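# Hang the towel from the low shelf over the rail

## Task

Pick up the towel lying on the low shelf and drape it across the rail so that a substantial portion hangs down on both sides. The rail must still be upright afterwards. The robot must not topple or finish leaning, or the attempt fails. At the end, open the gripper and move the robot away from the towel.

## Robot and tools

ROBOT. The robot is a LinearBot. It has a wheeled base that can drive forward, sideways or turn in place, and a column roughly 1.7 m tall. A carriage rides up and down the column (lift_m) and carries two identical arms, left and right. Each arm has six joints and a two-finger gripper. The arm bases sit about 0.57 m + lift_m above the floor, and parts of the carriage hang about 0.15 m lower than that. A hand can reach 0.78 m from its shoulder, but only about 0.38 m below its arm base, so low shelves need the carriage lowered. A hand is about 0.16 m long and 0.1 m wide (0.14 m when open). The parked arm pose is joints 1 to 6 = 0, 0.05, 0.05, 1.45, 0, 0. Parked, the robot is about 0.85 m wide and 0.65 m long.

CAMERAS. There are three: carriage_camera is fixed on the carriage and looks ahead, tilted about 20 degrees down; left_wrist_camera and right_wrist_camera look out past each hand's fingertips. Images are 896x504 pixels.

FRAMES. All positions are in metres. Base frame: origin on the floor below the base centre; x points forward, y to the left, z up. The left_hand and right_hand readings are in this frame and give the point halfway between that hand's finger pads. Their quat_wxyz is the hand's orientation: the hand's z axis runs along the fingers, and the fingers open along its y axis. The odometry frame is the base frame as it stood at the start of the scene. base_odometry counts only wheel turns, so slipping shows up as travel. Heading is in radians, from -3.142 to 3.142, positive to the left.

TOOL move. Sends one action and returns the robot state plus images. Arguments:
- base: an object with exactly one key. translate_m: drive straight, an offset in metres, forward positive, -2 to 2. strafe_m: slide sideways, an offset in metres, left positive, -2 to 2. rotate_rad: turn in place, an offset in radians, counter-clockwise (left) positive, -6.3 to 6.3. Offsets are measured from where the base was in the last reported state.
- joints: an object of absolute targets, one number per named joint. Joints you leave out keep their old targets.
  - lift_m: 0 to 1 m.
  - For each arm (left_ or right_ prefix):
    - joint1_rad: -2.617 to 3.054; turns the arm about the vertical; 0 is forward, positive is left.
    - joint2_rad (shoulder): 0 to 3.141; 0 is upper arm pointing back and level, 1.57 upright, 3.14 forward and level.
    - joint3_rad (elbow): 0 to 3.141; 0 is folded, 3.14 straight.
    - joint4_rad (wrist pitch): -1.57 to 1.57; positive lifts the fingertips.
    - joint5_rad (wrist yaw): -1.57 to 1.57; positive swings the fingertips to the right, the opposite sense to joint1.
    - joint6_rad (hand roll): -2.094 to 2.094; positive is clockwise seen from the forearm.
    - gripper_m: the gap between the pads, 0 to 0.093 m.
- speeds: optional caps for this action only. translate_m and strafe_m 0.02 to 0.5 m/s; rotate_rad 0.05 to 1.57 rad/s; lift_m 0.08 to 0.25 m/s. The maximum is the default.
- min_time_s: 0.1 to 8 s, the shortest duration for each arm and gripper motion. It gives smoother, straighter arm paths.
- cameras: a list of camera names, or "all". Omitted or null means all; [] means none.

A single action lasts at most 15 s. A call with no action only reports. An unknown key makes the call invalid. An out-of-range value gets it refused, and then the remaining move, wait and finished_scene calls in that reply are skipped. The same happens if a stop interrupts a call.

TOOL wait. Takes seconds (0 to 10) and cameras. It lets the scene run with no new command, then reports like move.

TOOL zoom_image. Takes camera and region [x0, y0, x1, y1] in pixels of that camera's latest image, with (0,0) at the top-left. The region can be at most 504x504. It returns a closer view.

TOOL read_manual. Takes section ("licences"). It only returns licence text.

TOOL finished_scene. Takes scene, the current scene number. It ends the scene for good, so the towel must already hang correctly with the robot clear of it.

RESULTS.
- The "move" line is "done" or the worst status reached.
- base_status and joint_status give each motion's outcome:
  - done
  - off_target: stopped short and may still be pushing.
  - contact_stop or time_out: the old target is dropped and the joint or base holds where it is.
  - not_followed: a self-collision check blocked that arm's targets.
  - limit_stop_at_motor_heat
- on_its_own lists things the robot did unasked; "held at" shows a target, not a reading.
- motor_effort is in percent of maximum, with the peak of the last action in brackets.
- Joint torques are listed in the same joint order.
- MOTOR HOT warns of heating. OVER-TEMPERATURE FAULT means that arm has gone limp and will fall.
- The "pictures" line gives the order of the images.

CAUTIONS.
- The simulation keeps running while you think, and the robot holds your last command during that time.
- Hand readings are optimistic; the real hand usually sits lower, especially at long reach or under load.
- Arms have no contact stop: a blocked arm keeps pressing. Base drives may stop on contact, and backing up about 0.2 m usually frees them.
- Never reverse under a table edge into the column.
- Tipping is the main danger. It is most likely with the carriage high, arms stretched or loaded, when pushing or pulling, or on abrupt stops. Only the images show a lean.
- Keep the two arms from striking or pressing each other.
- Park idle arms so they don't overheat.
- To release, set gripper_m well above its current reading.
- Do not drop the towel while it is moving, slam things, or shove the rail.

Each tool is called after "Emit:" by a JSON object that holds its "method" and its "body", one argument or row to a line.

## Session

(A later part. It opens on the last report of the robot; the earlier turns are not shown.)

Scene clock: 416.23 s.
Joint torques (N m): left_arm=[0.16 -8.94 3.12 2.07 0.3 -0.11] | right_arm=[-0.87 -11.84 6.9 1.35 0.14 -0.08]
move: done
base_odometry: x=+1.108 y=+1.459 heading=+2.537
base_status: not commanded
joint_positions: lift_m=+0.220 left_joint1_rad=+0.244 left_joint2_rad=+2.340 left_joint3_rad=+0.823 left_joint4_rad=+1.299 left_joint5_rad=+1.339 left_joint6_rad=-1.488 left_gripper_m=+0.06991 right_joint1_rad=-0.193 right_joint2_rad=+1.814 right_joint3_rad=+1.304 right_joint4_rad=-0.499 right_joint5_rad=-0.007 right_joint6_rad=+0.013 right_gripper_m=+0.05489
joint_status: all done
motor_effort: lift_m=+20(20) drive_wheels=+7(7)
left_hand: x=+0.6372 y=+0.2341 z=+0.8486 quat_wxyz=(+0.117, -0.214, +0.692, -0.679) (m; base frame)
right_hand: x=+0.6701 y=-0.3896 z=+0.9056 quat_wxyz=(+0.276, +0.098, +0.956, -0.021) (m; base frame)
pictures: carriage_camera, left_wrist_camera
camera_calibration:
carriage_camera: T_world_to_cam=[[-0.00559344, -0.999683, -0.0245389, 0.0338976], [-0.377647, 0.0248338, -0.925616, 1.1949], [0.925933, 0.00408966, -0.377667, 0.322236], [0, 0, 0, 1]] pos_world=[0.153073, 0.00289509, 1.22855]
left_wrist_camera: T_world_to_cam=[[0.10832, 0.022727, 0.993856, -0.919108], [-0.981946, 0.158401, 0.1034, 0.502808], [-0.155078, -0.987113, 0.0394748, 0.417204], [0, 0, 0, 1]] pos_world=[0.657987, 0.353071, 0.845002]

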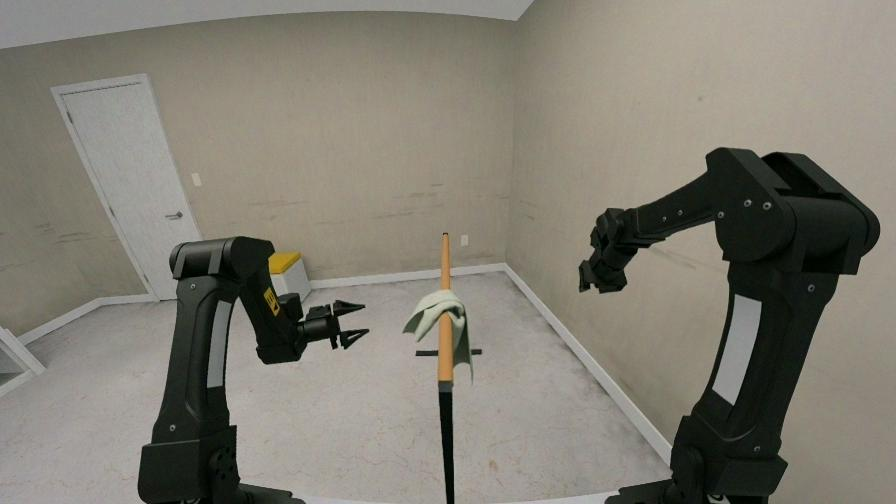

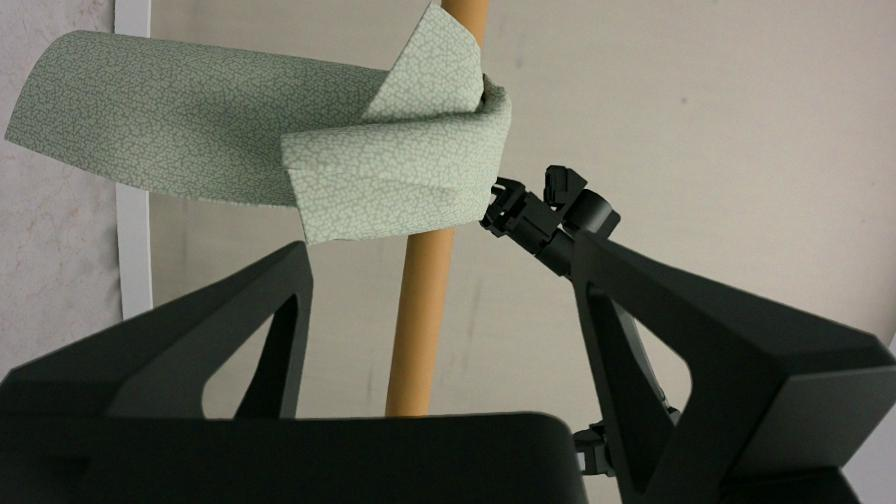

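Emit:
{"method": "move", "body": {
  "joints": {"left_joint1_rad": 0.08, "left_joint2_rad": 2.42, "left_joint3_rad": 0.985, "left_joint4_rad": 1.23, "left_joint5_rad": 1.45, "left_joint6_rad": -1.5, "left_gripper_m": 0.08, "lift_m": 0.158},
  "min_time_s": 3,
  "cameras": ["carriage_camera", "left_wrist_camera"]
}}

Scene clock: 449.60 s.
Joint torques (N m): left_arm=[-0.85 -8.73 4.88 1.7 0.33 -0.12] | right_arm=[-0.87 -11.71 7.12 1.33 0.14 -0.07]
move: done
base_odometry: x=+1.108 y=+1.459 heading=+2.537
base_status: not commanded
joint_positions: lift_m=+0.158 left_joint1_rad=+0.086 left_joint2_rad=+2.399 left_joint3_rad=+0.971 left_joint4_rad=+1.254 left_joint5_rad=+1.437 left_joint6_rad=-1.491 left_gripper_m=+0.07992 right_joint1_rad=-0.193 right_joint2_rad=+1.813 right_joint3_rad=+1.302 right_joint4_rad=-0.498 right_joint5_rad=-0.007 right_joint6_rad=+0.013 right_gripper_m=+0.05489
joint_status: all done
motor_effort: lift_m=+20(20) drive_wheels=+7(7)
left_hand: x=+0.6383 y=+0.1680 z=+0.7909 quat_wxyz=(+0.044, -0.110, +0.707, -0.698) (m; base frame)
right_hand: x=+0.6700 y=-0.3895 z=+0.8436 quat_wxyz=(+0.276, +0.098, +0.956, -0.022) (m; base frame)
pictures: carriage_camera, left_wrist_camera
camera_calibration:
carriage_camera: T_world_to_cam=[[-0.00559344, -0.999683, -0.0245389, 0.0323748], [-0.377647, 0.0248338, -0.925616, 1.13746], [0.925933, 0.00408966, -0.377667, 0.298798], [0, 0, 0, 1]] pos_world=[0.153073, 0.00289509, 1.16649]
left_wrist_camera: T_world_to_cam=[[0.0680616, 0.0126851, 0.9976, -0.835932], [-0.914209, 0.401175, 0.057271, 0.472759], [-0.399486, -0.915913, 0.0389015, 0.498931], [0, 0, 0, 1]] pos_world=[0.688412, 0.277922, 0.787441]

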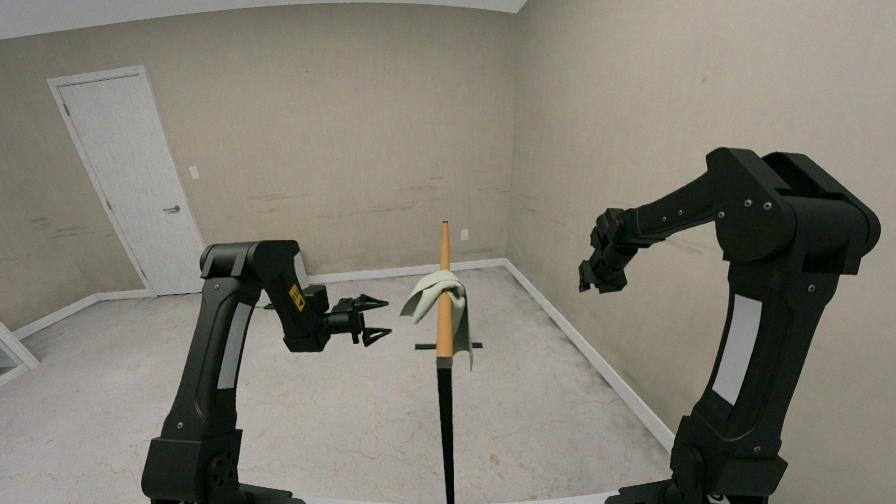

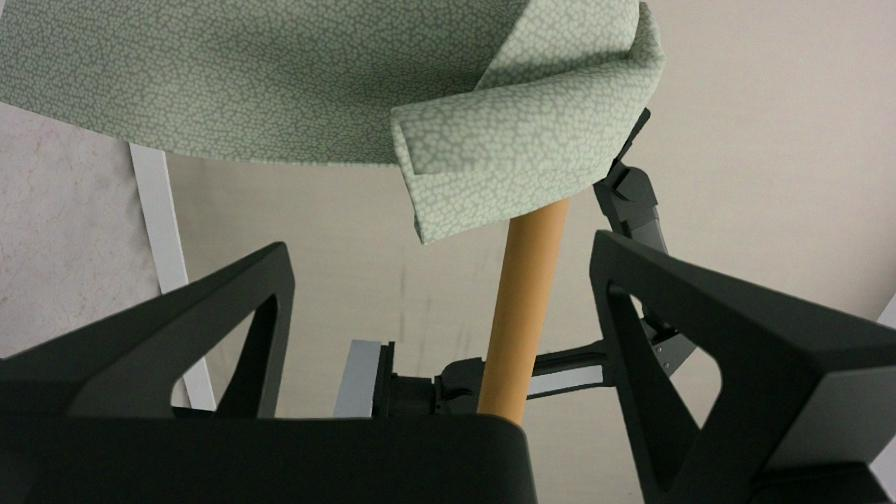

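Emit:
{"method": "move", "body": {
  "joints": {"left_joint1_rad": -0.078, "left_joint2_rad": 2.545, "left_joint3_rad": 1.185, "left_joint4_rad": 1.14, "left_joint5_rad": 1.5, "left_joint6_rad": -1.5, "left_gripper_m": 0.08, "lift_m": 0.164},
  "min_time_s": 3,
  "cameras": ["carriage_camera", "left_wrist_camera"]
}}

Emit:
{"method": "zoom_image", "body": {
  "camera": "carriage_camera",
  "region": [360, 260, 500, 380]
}}

Scene clock: 459.83 s.
Joint torques (N m): left_arm=[-0.85 -9.63 5.31 1.68 0.31 -0.1] | right_arm=[-0.88 -11.58 7.09 1.31 0.14 -0.07]
move: done
base_odometry: x=+1.108 y=+1.459 heading=+2.537
base_status: not commanded
joint_positions: lift_m=+0.164 left_joint1_rad=-0.072 left_joint2_rad=+2.522 left_joint3_rad=+1.170 left_joint4_rad=+1.164 left_joint5_rad=+1.487 left_joint6_rad=-1.491 left_gripper_m=+0.07992 right_joint1_rad=-0.193 right_joint2_rad=+1.812 right_joint3_rad=+1.302 right_joint4_rad=-0.495 right_joint5_rad=-0.007 right_joint6_rad=+0.013 right_gripper_m=+0.05489
joint_status: all done
motor_effort: lift_m=+25(30) drive_wheels=+7(8)
left_hand: x=+0.6409 y=+0.1008 z=+0.7791 quat_wxyz=(-0.034, -0.042, +0.711, -0.701) (m; base frame)
right_hand: x=+0.6706 y=-0.3897 z=+0.8500 quat_wxyz=(+0.278, +0.098, +0.955, -0.022) (m; base frame)
pictures: carriage_camera, left_wrist_camera
camera_calibration:
carriage_camera: T_world_to_cam=[[-0.00559344, -0.999683, -0.0245389, 0.0325079], [-0.377647, 0.0248338, -0.925616, 1.14248], [0.925933, 0.00408966, -0.377667, 0.300848], [0, 0, 0, 1]] pos_world=[0.153073, 0.00289509, 1.17192]
left_wrist_camera: T_world_to_cam=[[0.0844607, 0.0059207, 0.996409, -0.832372], [-0.81103, 0.58135, 0.0652926, 0.412196], [-0.578875, -0.813632, 0.053903, 0.531885], [0, 0, 0, 1]] pos_world=[0.712501, 0.198058, 0.7738]

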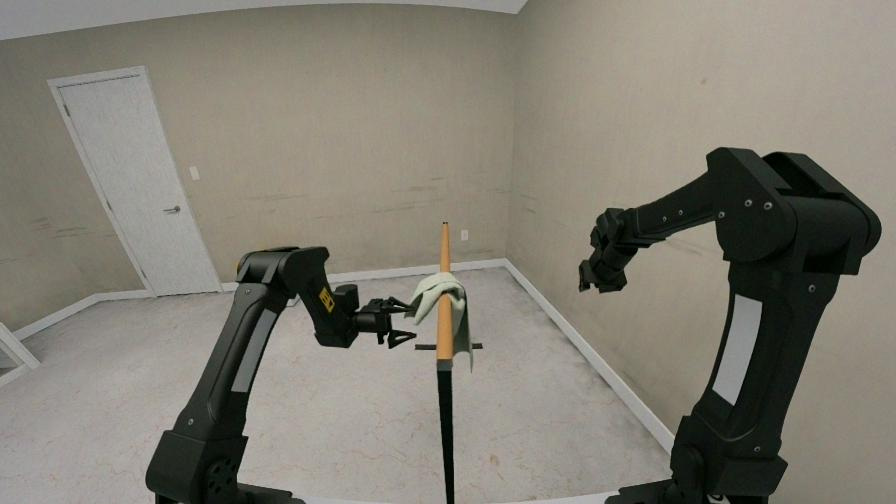

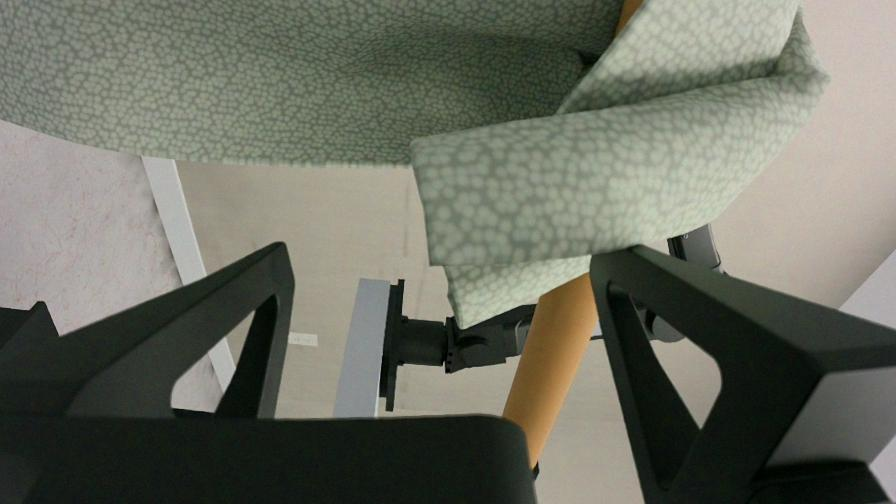

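Scaled by 3.600 from the camera's 896x504 image, which has a finer 1280x720 frame.

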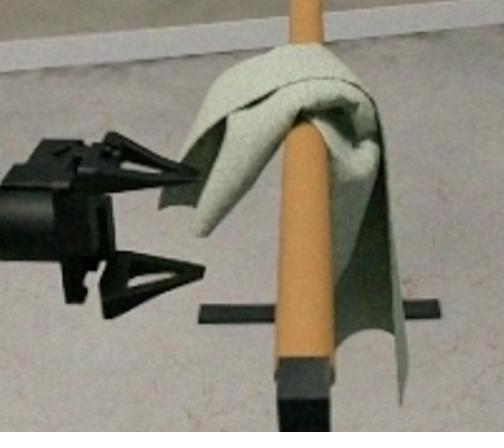

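Emit:
{"method": "move", "body": {
  "joints": {"left_joint1_rad": 0.1, "left_joint2_rad": 2.42, "left_joint3_rad": 0.985, "left_joint4_rad": 1.23, "left_joint5_rad": 1.45, "left_joint6_rad": -1.5, "left_gripper_m": 0.085, "lift_m": 0.16},
  "min_time_s": 2,
  "cameras": ["carriage_camera"]
}}

Emit:
{"method": "move", "body": {
  "joints": {"left_joint1_rad": 0.25, "left_joint2_rad": 2.14, "left_joint3_rad": 0.63, "left_joint4_rad": 1.48, "left_joint5_rad": 0.25, "left_joint6_rad": 0, "left_gripper_m": 0.085, "lift_m": 0.02},
  "min_time_s": 2.5,
  "cameras": ["carriage_camera", "left_wrist_camera"]
}}

Scene clock: 495.47 s.
Joint torques (N m): left_arm=[0.2 -13.86 2.96 2.14 0.05 -0.09] | right_arm=[-0.9 -11.54 7.19 1.32 0.16 -0.09]
move: done
base_odometry: x=+1.108 y=+1.459 heading=+2.537
base_status: not commanded
joint_positions: lift_m=+0.160 left_joint1_rad=+0.095 left_joint2_rad=+2.455 left_joint3_rad=+0.992 left_joint4_rad=+1.215 left_joint5_rad=+1.464 left_joint6_rad=-1.491 left_gripper_m=+0.08491 right_joint1_rad=-0.193 right_joint2_rad=+1.811 right_joint3_rad=+1.301 right_joint4_rad=-0.495 right_joint5_rad=-0.007 right_joint6_rad=+0.013 right_gripper_m=+0.05489
joint_status: all done
motor_effort: lift_m=+19(20) drive_wheels=+7(8)
left_hand: x=+0.6351 y=+0.1706 z=+0.7728 quat_wxyz=(+0.012, -0.130, +0.704, -0.698) (m; base frame)
right_hand: x=+0.6703 y=-0.3896 z=+0.8465 quat_wxyz=(+0.278, +0.098, +0.955, -0.022) (m; base frame)
pictures: carriage_camera
camera_calibration:
carriage_camera: T_world_to_cam=[[-0.00559344, -0.999683, -0.0245389, 0.0324265], [-0.377647, 0.0248338, -0.925616, 1.13941], [0.925933, 0.00408966, -0.377667, 0.299595], [0, 0, 0, 1]] pos_world=[0.153073, 0.00289509, 1.1686]

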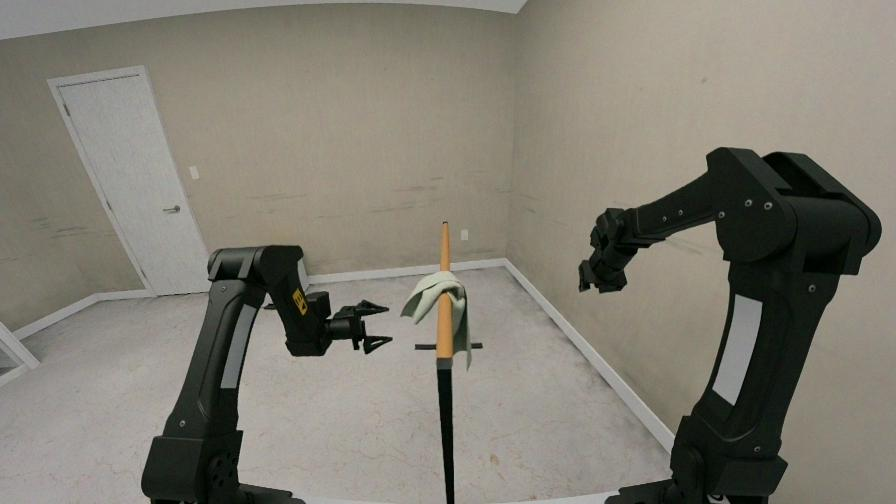

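Scene clock: 498.33 s.
Joint torques (N m): left_arm=[0.23 -11.55 3.02 2.72 -0.1 0.01] | right_arm=[-0.9 -11.48 7.2 1.3 0.16 -0.07]
move: done
base_odometry: x=+1.108 y=+1.459 heading=+2.537
base_status: not commanded
joint_positions: lift_m=+0.020 left_joint1_rad=+0.244 left_joint2_rad=+2.169 left_joint3_rad=+0.638 left_joint4_rad=+1.467 left_joint5_rad=+0.264 left_joint6_rad=-0.012 left_gripper_m=+0.08492 right_joint1_rad=-0.193 right_joint2_rad=+1.811 right_joint3_rad=+1.301 right_joint4_rad=-0.495 right_joint5_rad=-0.007 right_joint6_rad=+0.013 right_gripper_m=+0.05489
joint_status: all done
motor_effort: lift_m=+20(21) drive_wheels=+7(7)
left_hand: x=+0.6953 y=+0.3746 z=+0.6852 quat_wxyz=(+0.685, -0.003, +0.729, -0.017) (m; base frame)
right_hand: x=+0.6703 y=-0.3896 z=+0.7068 quat_wxyz=(+0.278, +0.098, +0.955, -0.022) (m; base frame)
pictures: carriage_camera, left_wrist_camera
camera_calibration:
carriage_camera: T_world_to_cam=[[-0.00559344, -0.999683, -0.0245389, 0.0289895], [-0.377647, 0.0248338, -0.925616, 1.00977], [0.925933, 0.00408966, -0.377667, 0.246697], [0, 0, 0, 1]] pos_world=[0.153073, 0.00289509, 1.02854]
left_wrist_camera: T_world_to_cam=[[-0.0412965, -0.999122, 0.00710997, 0.396798], [-0.639082, 0.0209437, -0.768853, 0.965185], [0.768029, -0.0362948, -0.639385, 0.0385377], [0, 0, 0, 1]] pos_world=[0.603621, 0.377633, 0.763905]

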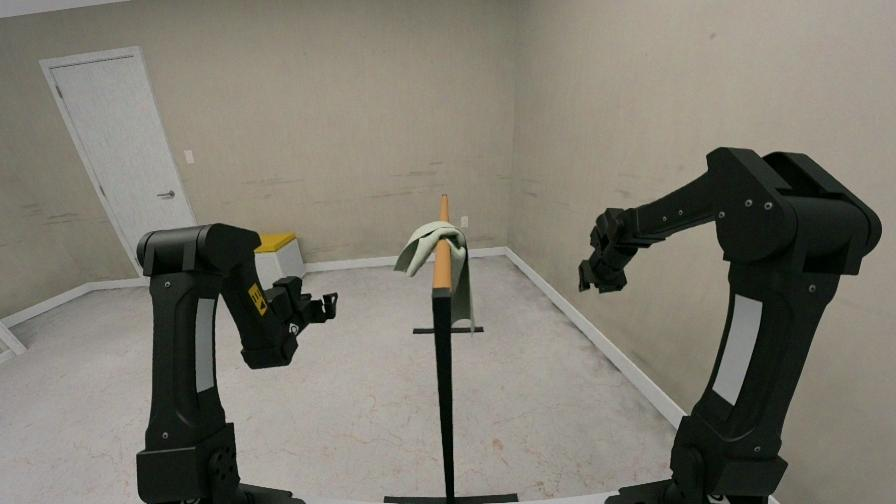

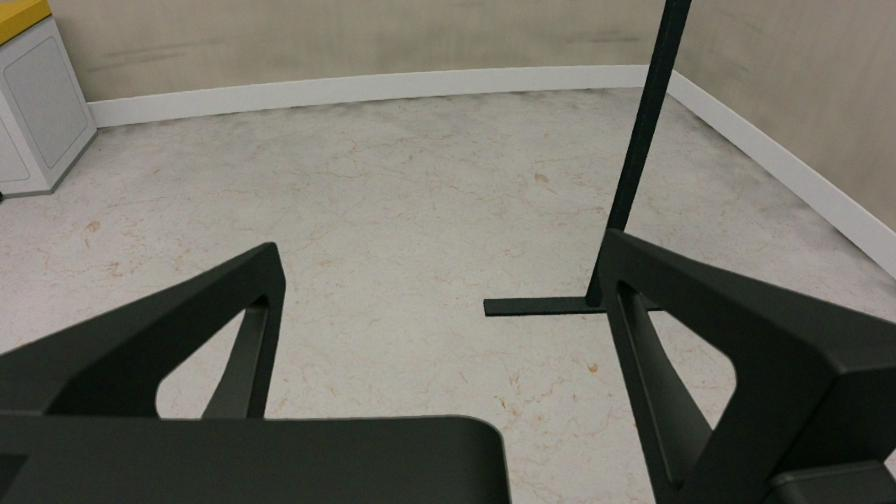

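Emit:
{"method": "move", "body": {
  "joints": {"left_joint1_rad": -0.57, "left_joint2_rad": 2.14, "left_joint3_rad": 0.63, "left_joint4_rad": 1.5, "left_joint5_rad": -0.32, "left_joint6_rad": 0, "left_gripper_m": 0.085, "lift_m": 0.02},
  "min_time_s": 3,
  "cameras": ["carriage_camera", "left_wrist_camera"]
}}

Emit:
{"method": "zoom_image", "body": {
  "camera": "carriage_camera",
  "region": [340, 200, 520, 350]
}}

Scene clock: 509.33 s.
Joint torques (N m): left_arm=[-0.81 -11.63 2.99 2.69 -0.13 0.04] | right_arm=[-0.85 -11.49 7.19 1.32 0.16 -0.09]
move: done
base_odometry: x=+1.108 y=+1.459 heading=+2.537
base_status: not commanded
joint_positions: lift_m=+0.020 left_joint1_rad=-0.564 left_joint2_rad=+2.169 left_joint3_rad=+0.638 left_joint4_rad=+1.487 left_joint5_rad=-0.306 left_joint6_rad=-0.010 left_gripper_m=+0.08492 right_joint1_rad=-0.193 right_joint2_rad=+1.811 right_joint3_rad=+1.301 right_joint4_rad=-0.495 right_joint5_rad=-0.007 right_joint6_rad=+0.013 right_gripper_m=+0.05489
joint_status: all done
motor_effort: lift_m=+20(20) drive_wheels=+7(7)
left_hand: x=+0.6507 y=+0.0922 z=+0.6900 quat_wxyz=(+0.686, +0.094, +0.716, -0.088) (m; base frame)
right_hand: x=+0.6703 y=-0.3896 z=+0.7068 quat_wxyz=(+0.278, +0.098, +0.955, -0.022) (m; base frame)
pictures: carriage_camera, left_wrist_camera
camera_calibration:
carriage_camera: T_world_to_cam=[[-0.00559344, -0.999683, -0.0245389, 0.0289895], [-0.377647, 0.0248338, -0.925616, 1.00977], [0.925933, 0.00408966, -0.377667, 0.246697], [0, 0, 0, 1]] pos_world=[0.153073, 0.00289509, 1.02854]
left_wrist_camera: T_world_to_cam=[[-0.275585, -0.960938, -0.0255316, 0.284243], [-0.594984, 0.191374, -0.780622, 0.910083], [0.755015, -0.199936, -0.624482, 0.0788463], [0, 0, 0, 1]] pos_world=[0.560288, 0.114738, 0.766926]

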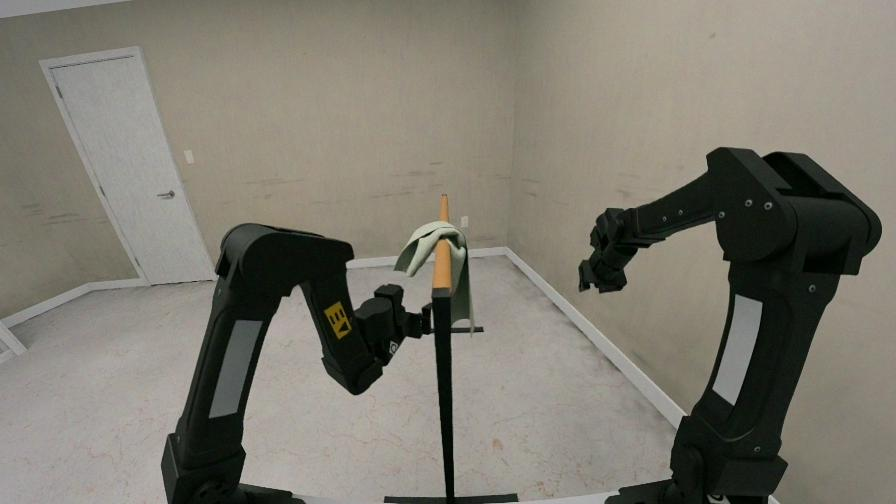

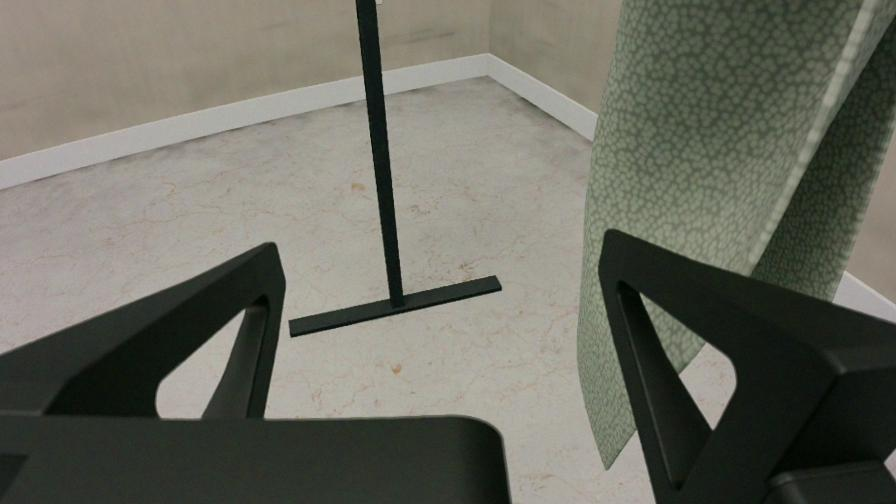

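Scaled by 2.800 from the camera's 896x504 image, which has a finer 1280x720 frame.

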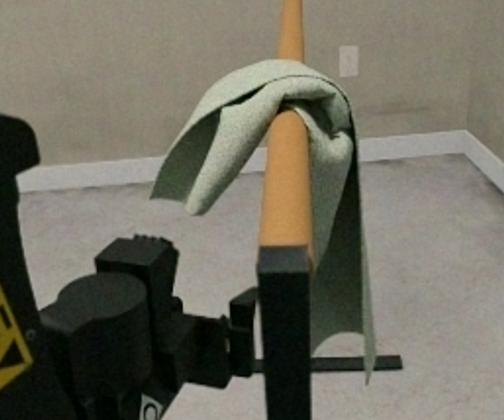

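Emit:
{"method": "move", "body": {
  "joints": {"lift_m": 0.07},
  "cameras": ["carriage_camera", "left_wrist_camera"]
}}

Emit:
{"method": "zoom_image", "body": {
  "camera": "carriage_camera",
  "region": [340, 220, 520, 370]
}}

Scene clock: 515.37 s.
Joint torques (N m): left_arm=[-0.88 -10.22 3.36 2.48 -0.1 0.02] | right_arm=[-0.84 -11.22 7.3 1.31 0.15 -0.08]
move: done
base_odometry: x=+1.108 y=+1.459 heading=+2.537
base_status: not commanded
joint_positions: lift_m=+0.070 left_joint1_rad=-0.564 left_joint2_rad=+2.154 left_joint3_rad=+0.633 left_joint4_rad=+1.505 left_joint5_rad=-0.309 left_joint6_rad=-0.009 left_gripper_m=+0.08492 right_joint1_rad=-0.193 right_joint2_rad=+1.810 right_joint3_rad=+1.301 right_joint4_rad=-0.494 right_joint5_rad=-0.007 right_joint6_rad=+0.013 right_gripper_m=+0.05489
joint_status: all done
motor_effort: lift_m=+24(30) drive_wheels=+7(7)
left_hand: x=+0.6505 y=+0.0929 z=+0.7491 quat_wxyz=(+0.696, +0.089, +0.707, -0.091) (m; base frame)
right_hand: x=+0.6705 y=-0.3896 z=+0.7565 quat_wxyz=(+0.279, +0.098, +0.955, -0.022) (m; base frame)
pictures: carriage_camera, left_wrist_camera
camera_calibration:
carriage_camera: T_world_to_cam=[[-0.00559344, -0.999683, -0.0245389, 0.0302018], [-0.377647, 0.0248338, -0.925616, 1.05549], [0.925933, 0.00408966, -0.377667, 0.265355], [0, 0, 0, 1]] pos_world=[0.153073, 0.00289509, 1.07794]
left_wrist_camera: T_world_to_cam=[[-0.272877, -0.961873, -0.0183913, 0.279254], [-0.576398, 0.178767, -0.797376, 0.957522], [0.770262, -0.206985, -0.603203, 0.0908781], [0, 0, 0, 1]] pos_world=[0.558116, 0.116244, 0.823458]

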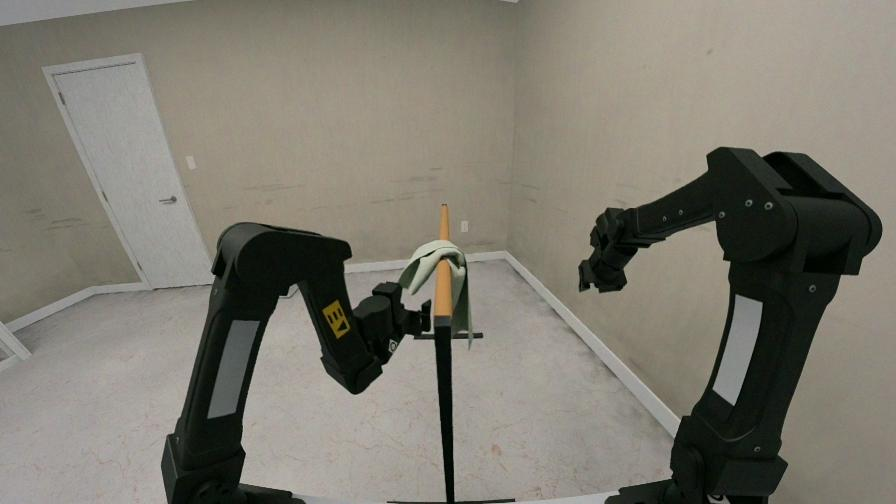

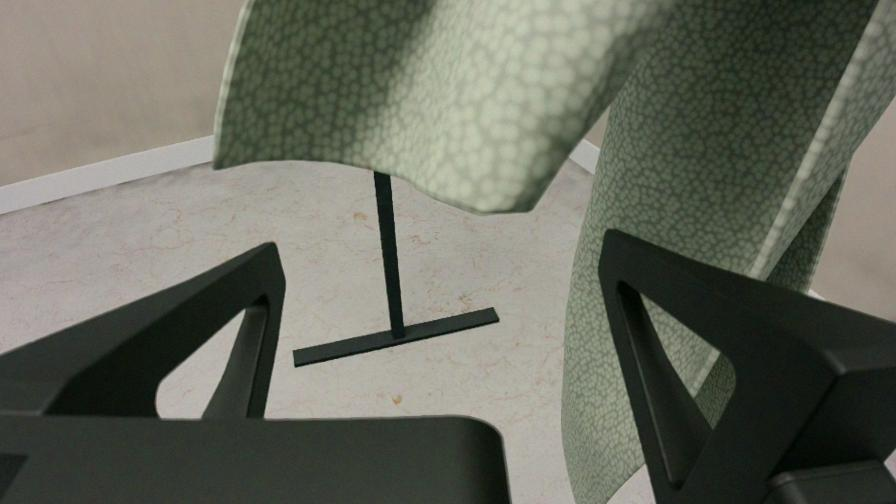

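Scaled by 2.800 from the camera's 896x504 image, which has a finer 1280x720 frame.

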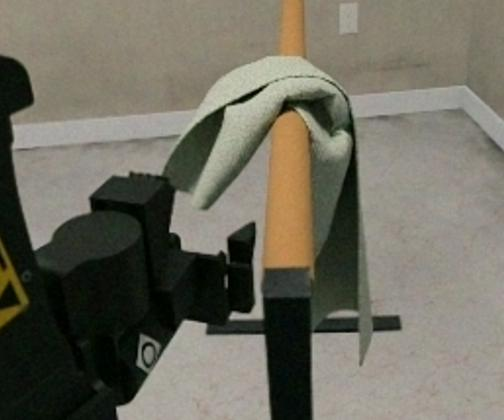

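Emit:
{"method": "move", "body": {
  "joints": {"left_joint1_rad": -0.522, "lift_m": 0.085},
  "min_time_s": 1,
  "cameras": ["carriage_camera", "left_wrist_camera"]
}}

Scene clock: 524.87 s.
Joint torques (N m): left_arm=[0.27 -9.96 3.37 2.44 -0.11 0.02] | right_arm=[-0.9 -11.19 7.28 1.3 0.16 -0.1]
move: done
base_odometry: x=+1.108 y=+1.459 heading=+2.537
base_status: not commanded
joint_positions: lift_m=+0.085 left_joint1_rad=-0.528 left_joint2_rad=+2.152 left_joint3_rad=+0.633 left_joint4_rad=+1.508 left_joint5_rad=-0.309 left_joint6_rad=-0.009 left_gripper_m=+0.08492 right_joint1_rad=-0.193 right_joint2_rad=+1.808 right_joint3_rad=+1.301 right_joint4_rad=-0.494 right_joint5_rad=-0.007 right_joint6_rad=+0.013 right_gripper_m=+0.05489
joint_status: all done
motor_effort: lift_m=+25(30) drive_wheels=+7(8)
left_hand: x=+0.6578 y=+0.1086 z=+0.7658 quat_wxyz=(+0.699, +0.076, +0.707, -0.079) (m; base frame)
right_hand: x=+0.6705 y=-0.3896 z=+0.7724 quat_wxyz=(+0.280, +0.098, +0.955, -0.022) (m; base frame)
pictures: carriage_camera, left_wrist_camera
camera_calibration:
carriage_camera: T_world_to_cam=[[-0.00559344, -0.999683, -0.0245389, 0.0305703], [-0.377647, 0.0248338, -0.925616, 1.06939], [0.925933, 0.00408966, -0.377667, 0.271027], [0, 0, 0, 1]] pos_world=[0.153073, 0.00289509, 1.09296]
left_wrist_camera: T_world_to_cam=[[-0.237395, -0.971266, -0.01688, 0.273236], [-0.578868, 0.155398, -0.800477, 0.978896], [0.780099, -0.180258, -0.599126, 0.0860642], [0, 0, 0, 1]] pos_world=[0.564378, 0.12878, 0.839759]

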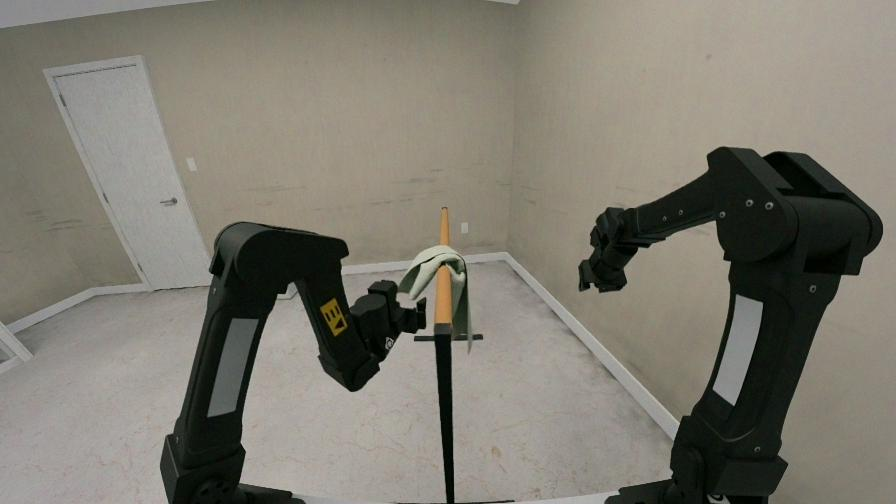

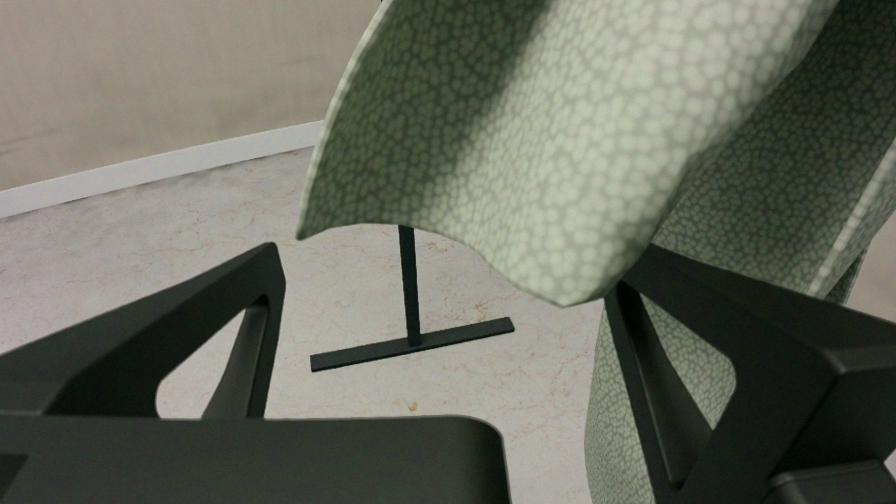

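Emit:
{"method": "move", "body": {
  "joints": {"lift_m": 0.108},
  "cameras": ["carriage_camera", "left_wrist_camera"]
}}

Emit:
{"method": "zoom_image", "body": {
  "camera": "carriage_camera",
  "region": [340, 220, 520, 370]
}}

Scene clock: 540.60 s.
Joint torques (N m): left_arm=[0.16 -9.88 3.4 2.43 -0.1 0.02] | right_arm=[-0.88 -11.4 7.27 1.27 0.17 -0.09]
move: done
base_odometry: x=+1.108 y=+1.459 heading=+2.537
base_status: not commanded
joint_positions: lift_m=+0.108 left_joint1_rad=-0.528 left_joint2_rad=+2.151 left_joint3_rad=+0.633 left_joint4_rad=+1.508 left_joint5_rad=-0.309 left_joint6_rad=-0.009 left_gripper_m=+0.08492 right_joint1_rad=-0.193 right_joint2_rad=+1.807 right_joint3_rad=+1.301 right_joint4_rad=-0.494 right_joint5_rad=-0.007 right_joint6_rad=+0.013 right_gripper_m=+0.05489
joint_status: all done
motor_effort: lift_m=+25(30) drive_wheels=+7(7)
left_hand: x=+0.6579 y=+0.1086 z=+0.7895 quat_wxyz=(+0.700, +0.075, +0.706, -0.079) (m; base frame)
right_hand: x=+0.6705 y=-0.3896 z=+0.7958 quat_wxyz=(+0.281, +0.098, +0.955, -0.022) (m; base frame)
pictures: carriage_camera, left_wrist_camera
camera_calibration:
carriage_camera: T_world_to_cam=[[-0.00559344, -0.999683, -0.0245389, 0.0311342], [-0.377647, 0.0248338, -0.925616, 1.09066], [0.925933, 0.00408966, -0.377667, 0.279705], [0, 0, 0, 1]] pos_world=[0.153073, 0.00289509, 1.11594]
left_wrist_camera: T_world_to_cam=[[-0.237368, -0.971282, -0.0163379, 0.273183], [-0.577548, 0.154628, -0.801578, 0.997954], [0.781085, -0.180833, -0.597666, 0.0984924], [0, 0, 0, 1]] pos_world=[0.564281, 0.128837, 0.863268]

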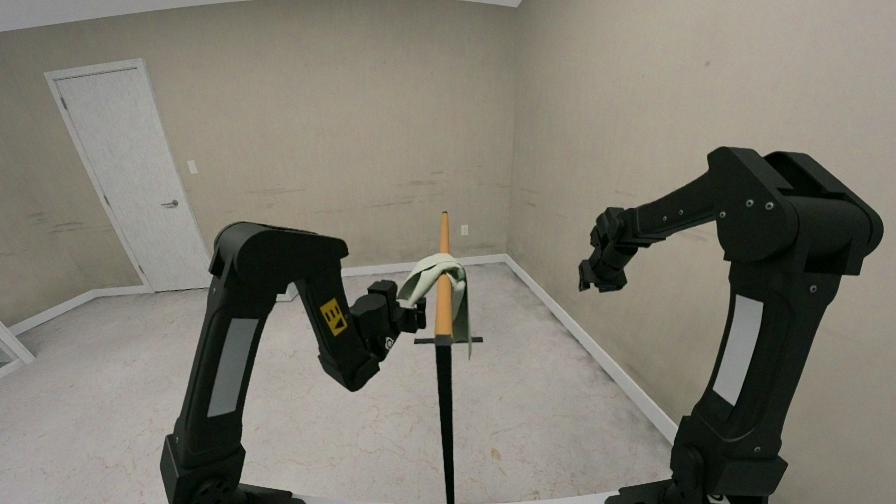

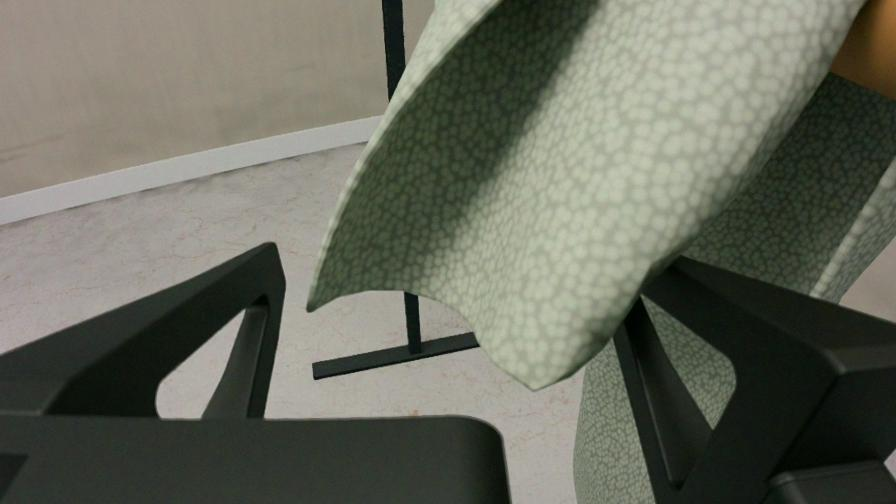

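Scaled by 2.800 from the camera's 896x504 image, which has a finer 1280x720 frame.

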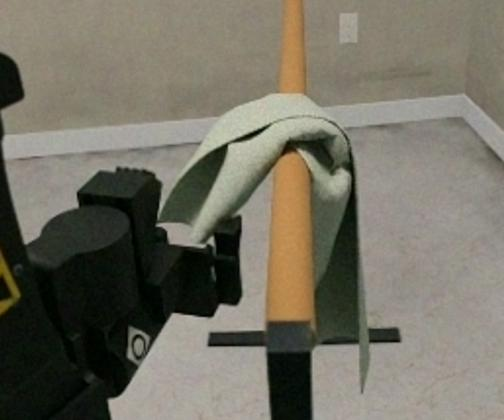

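Emit:
{"method": "move", "body": {
  "joints": {"left_gripper_m": 0.0},
  "min_time_s": 3,
  "cameras": ["carriage_camera", "left_wrist_camera"]
}}

Emit:
{"method": "zoom_image", "body": {
  "camera": "carriage_camera",
  "region": [340, 220, 520, 370]
}}

Scene clock: 546.73 s.
Joint torques (N m): left_arm=[0.25 -9.83 3.36 2.43 -0.11 0.03] | right_arm=[-0.87 -11.17 7.25 1.3 0.16 -0.08]
move: done
base_odometry: x=+1.108 y=+1.459 heading=+2.537
base_status: not commanded
joint_positions: lift_m=+0.108 left_joint1_rad=-0.528 left_joint2_rad=+2.151 left_joint3_rad=+0.633 left_joint4_rad=+1.508 left_joint5_rad=-0.309 left_joint6_rad=-0.009 left_gripper_m=+0.00050 right_joint1_rad=-0.193 right_joint2_rad=+1.807 right_joint3_rad=+1.301 right_joint4_rad=-0.494 right_joint5_rad=-0.007 right_joint6_rad=+0.013 right_gripper_m=+0.05489
joint_status: all done
motor_effort: lift_m=+24(25) drive_wheels=+7(7)
left_hand: x=+0.6579 y=+0.1086 z=+0.7895 quat_wxyz=(+0.700, +0.075, +0.706, -0.079) (m; base frame)
right_hand: x=+0.6705 y=-0.3896 z=+0.7958 quat_wxyz=(+0.281, +0.098, +0.955, -0.022) (m; base frame)
pictures: carriage_camera, left_wrist_camera
camera_calibration:
carriage_camera: T_world_to_cam=[[-0.00559344, -0.999683, -0.0245389, 0.0311342], [-0.377647, 0.0248338, -0.925616, 1.09066], [0.925933, 0.00408966, -0.377667, 0.279705], [0, 0, 0, 1]] pos_world=[0.153073, 0.00289509, 1.11594]
left_wrist_camera: T_world_to_cam=[[-0.237368, -0.971282, -0.0163379, 0.273183], [-0.577548, 0.154628, -0.801578, 0.997954], [0.781085, -0.180833, -0.597666, 0.0984924], [0, 0, 0, 1]] pos_world=[0.564281, 0.128837, 0.863268]

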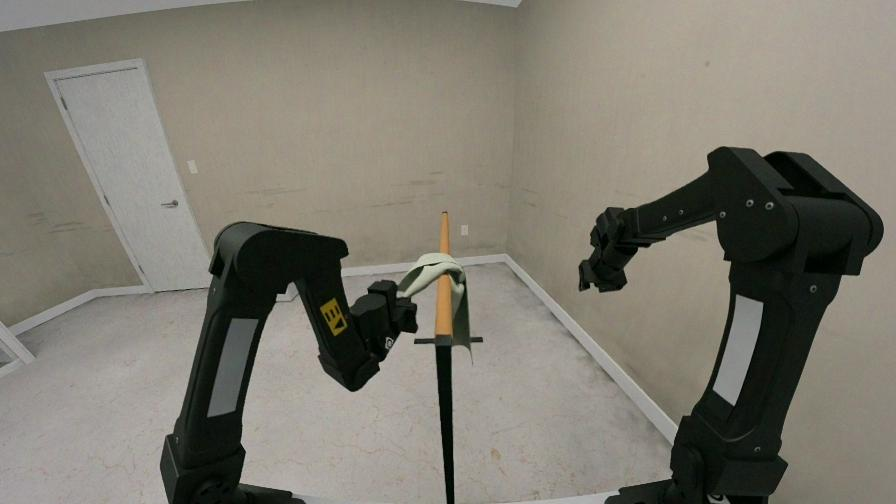

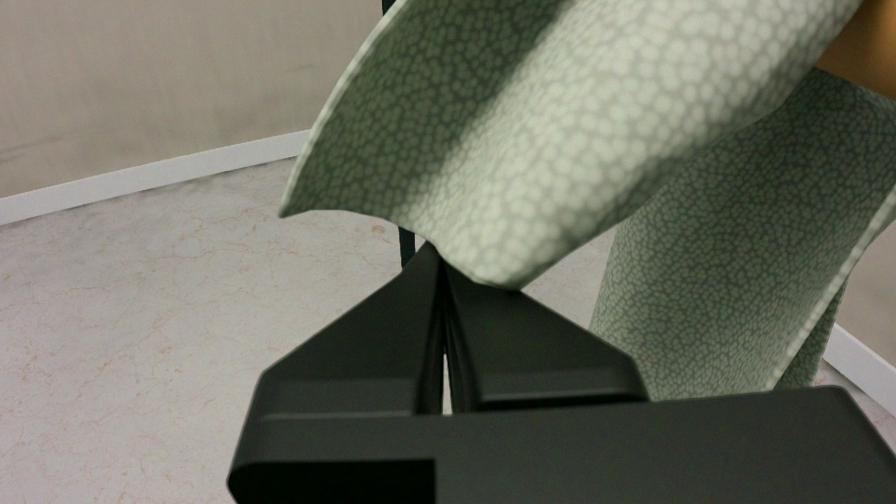

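Scaled by 2.800 from the camera's 896x504 image, which has a finer 1280x720 frame.

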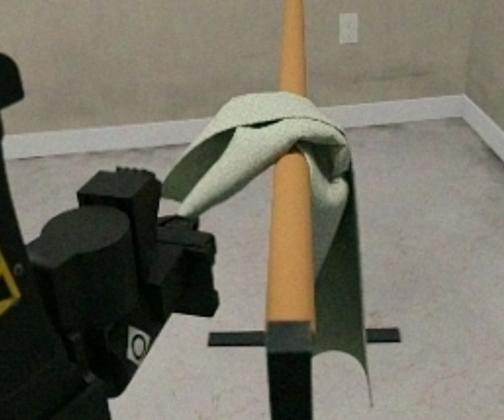

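Emit:
{"method": "move", "body": {
  "joints": {"left_gripper_m": 0.085},
  "min_time_s": 2,
  "cameras": ["carriage_camera", "left_wrist_camera"]
}}

Emit:
{"method": "zoom_image", "body": {
  "camera": "carriage_camera",
  "region": [340, 220, 520, 370]
}}

Scene clock: 552.03 s.
Joint torques (N m): left_arm=[0.2 -9.89 3.38 2.44 -0.11 0.02] | right_arm=[-0.88 -11.14 7.24 1.3 0.15 -0.09]
move: done
base_odometry: x=+1.108 y=+1.459 heading=+2.537
base_status: not commanded
joint_positions: lift_m=+0.108 left_joint1_rad=-0.528 left_joint2_rad=+2.151 left_joint3_rad=+0.633 left_joint4_rad=+1.508 left_joint5_rad=-0.309 left_joint6_rad=-0.009 left_gripper_m=+0.08492 right_joint1_rad=-0.193 right_joint2_rad=+1.807 right_joint3_rad=+1.301 right_joint4_rad=-0.494 right_joint5_rad=-0.007 right_joint6_rad=+0.013 right_gripper_m=+0.05489
joint_status: all done
motor_effort: lift_m=+25(25) drive_wheels=+7(7)
left_hand: x=+0.6579 y=+0.1086 z=+0.7895 quat_wxyz=(+0.700, +0.076, +0.706, -0.079) (m; base frame)
right_hand: x=+0.6705 y=-0.3896 z=+0.7958 quat_wxyz=(+0.281, +0.098, +0.955, -0.022) (m; base frame)
pictures: carriage_camera, left_wrist_camera
camera_calibration:
carriage_camera: T_world_to_cam=[[-0.00559344, -0.999683, -0.0245389, 0.0311342], [-0.377647, 0.0248338, -0.925616, 1.09066], [0.925933, 0.00408966, -0.377667, 0.279705], [0, 0, 0, 1]] pos_world=[0.153073, 0.00289509, 1.11594]
left_wrist_camera: T_world_to_cam=[[-0.23737, -0.971275, -0.0167193, 0.273485], [-0.577481, 0.154929, -0.801569, 0.99787], [0.781134, -0.180613, -0.597669, 0.0984383], [0, 0, 0, 1]] pos_world=[0.564275, 0.12881, 0.863267]

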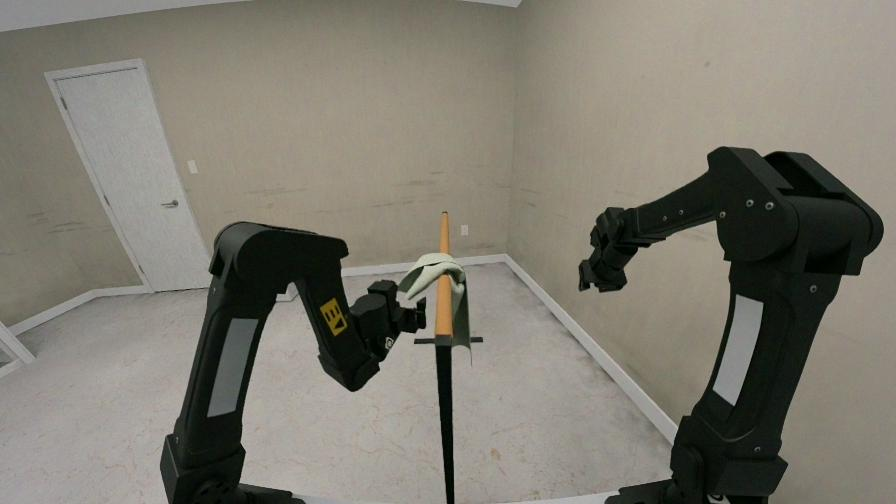

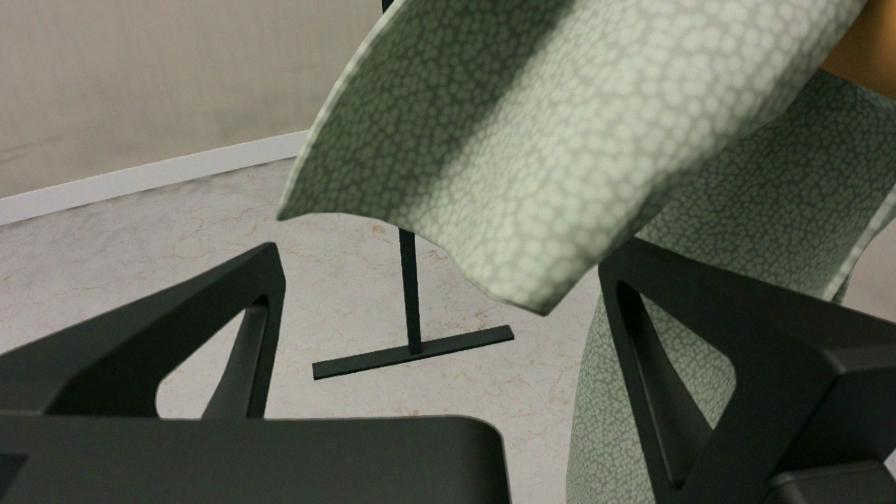

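Scaled by 2.800 from the camera's 896x504 image, which has a finer 1280x720 frame.

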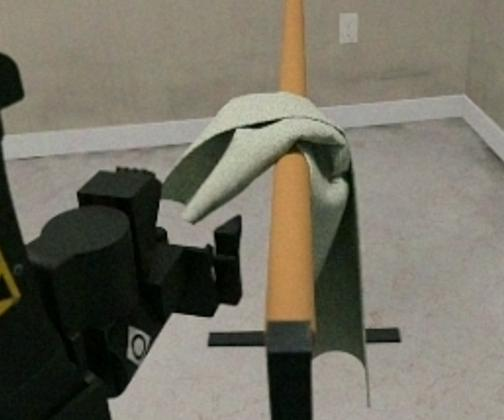

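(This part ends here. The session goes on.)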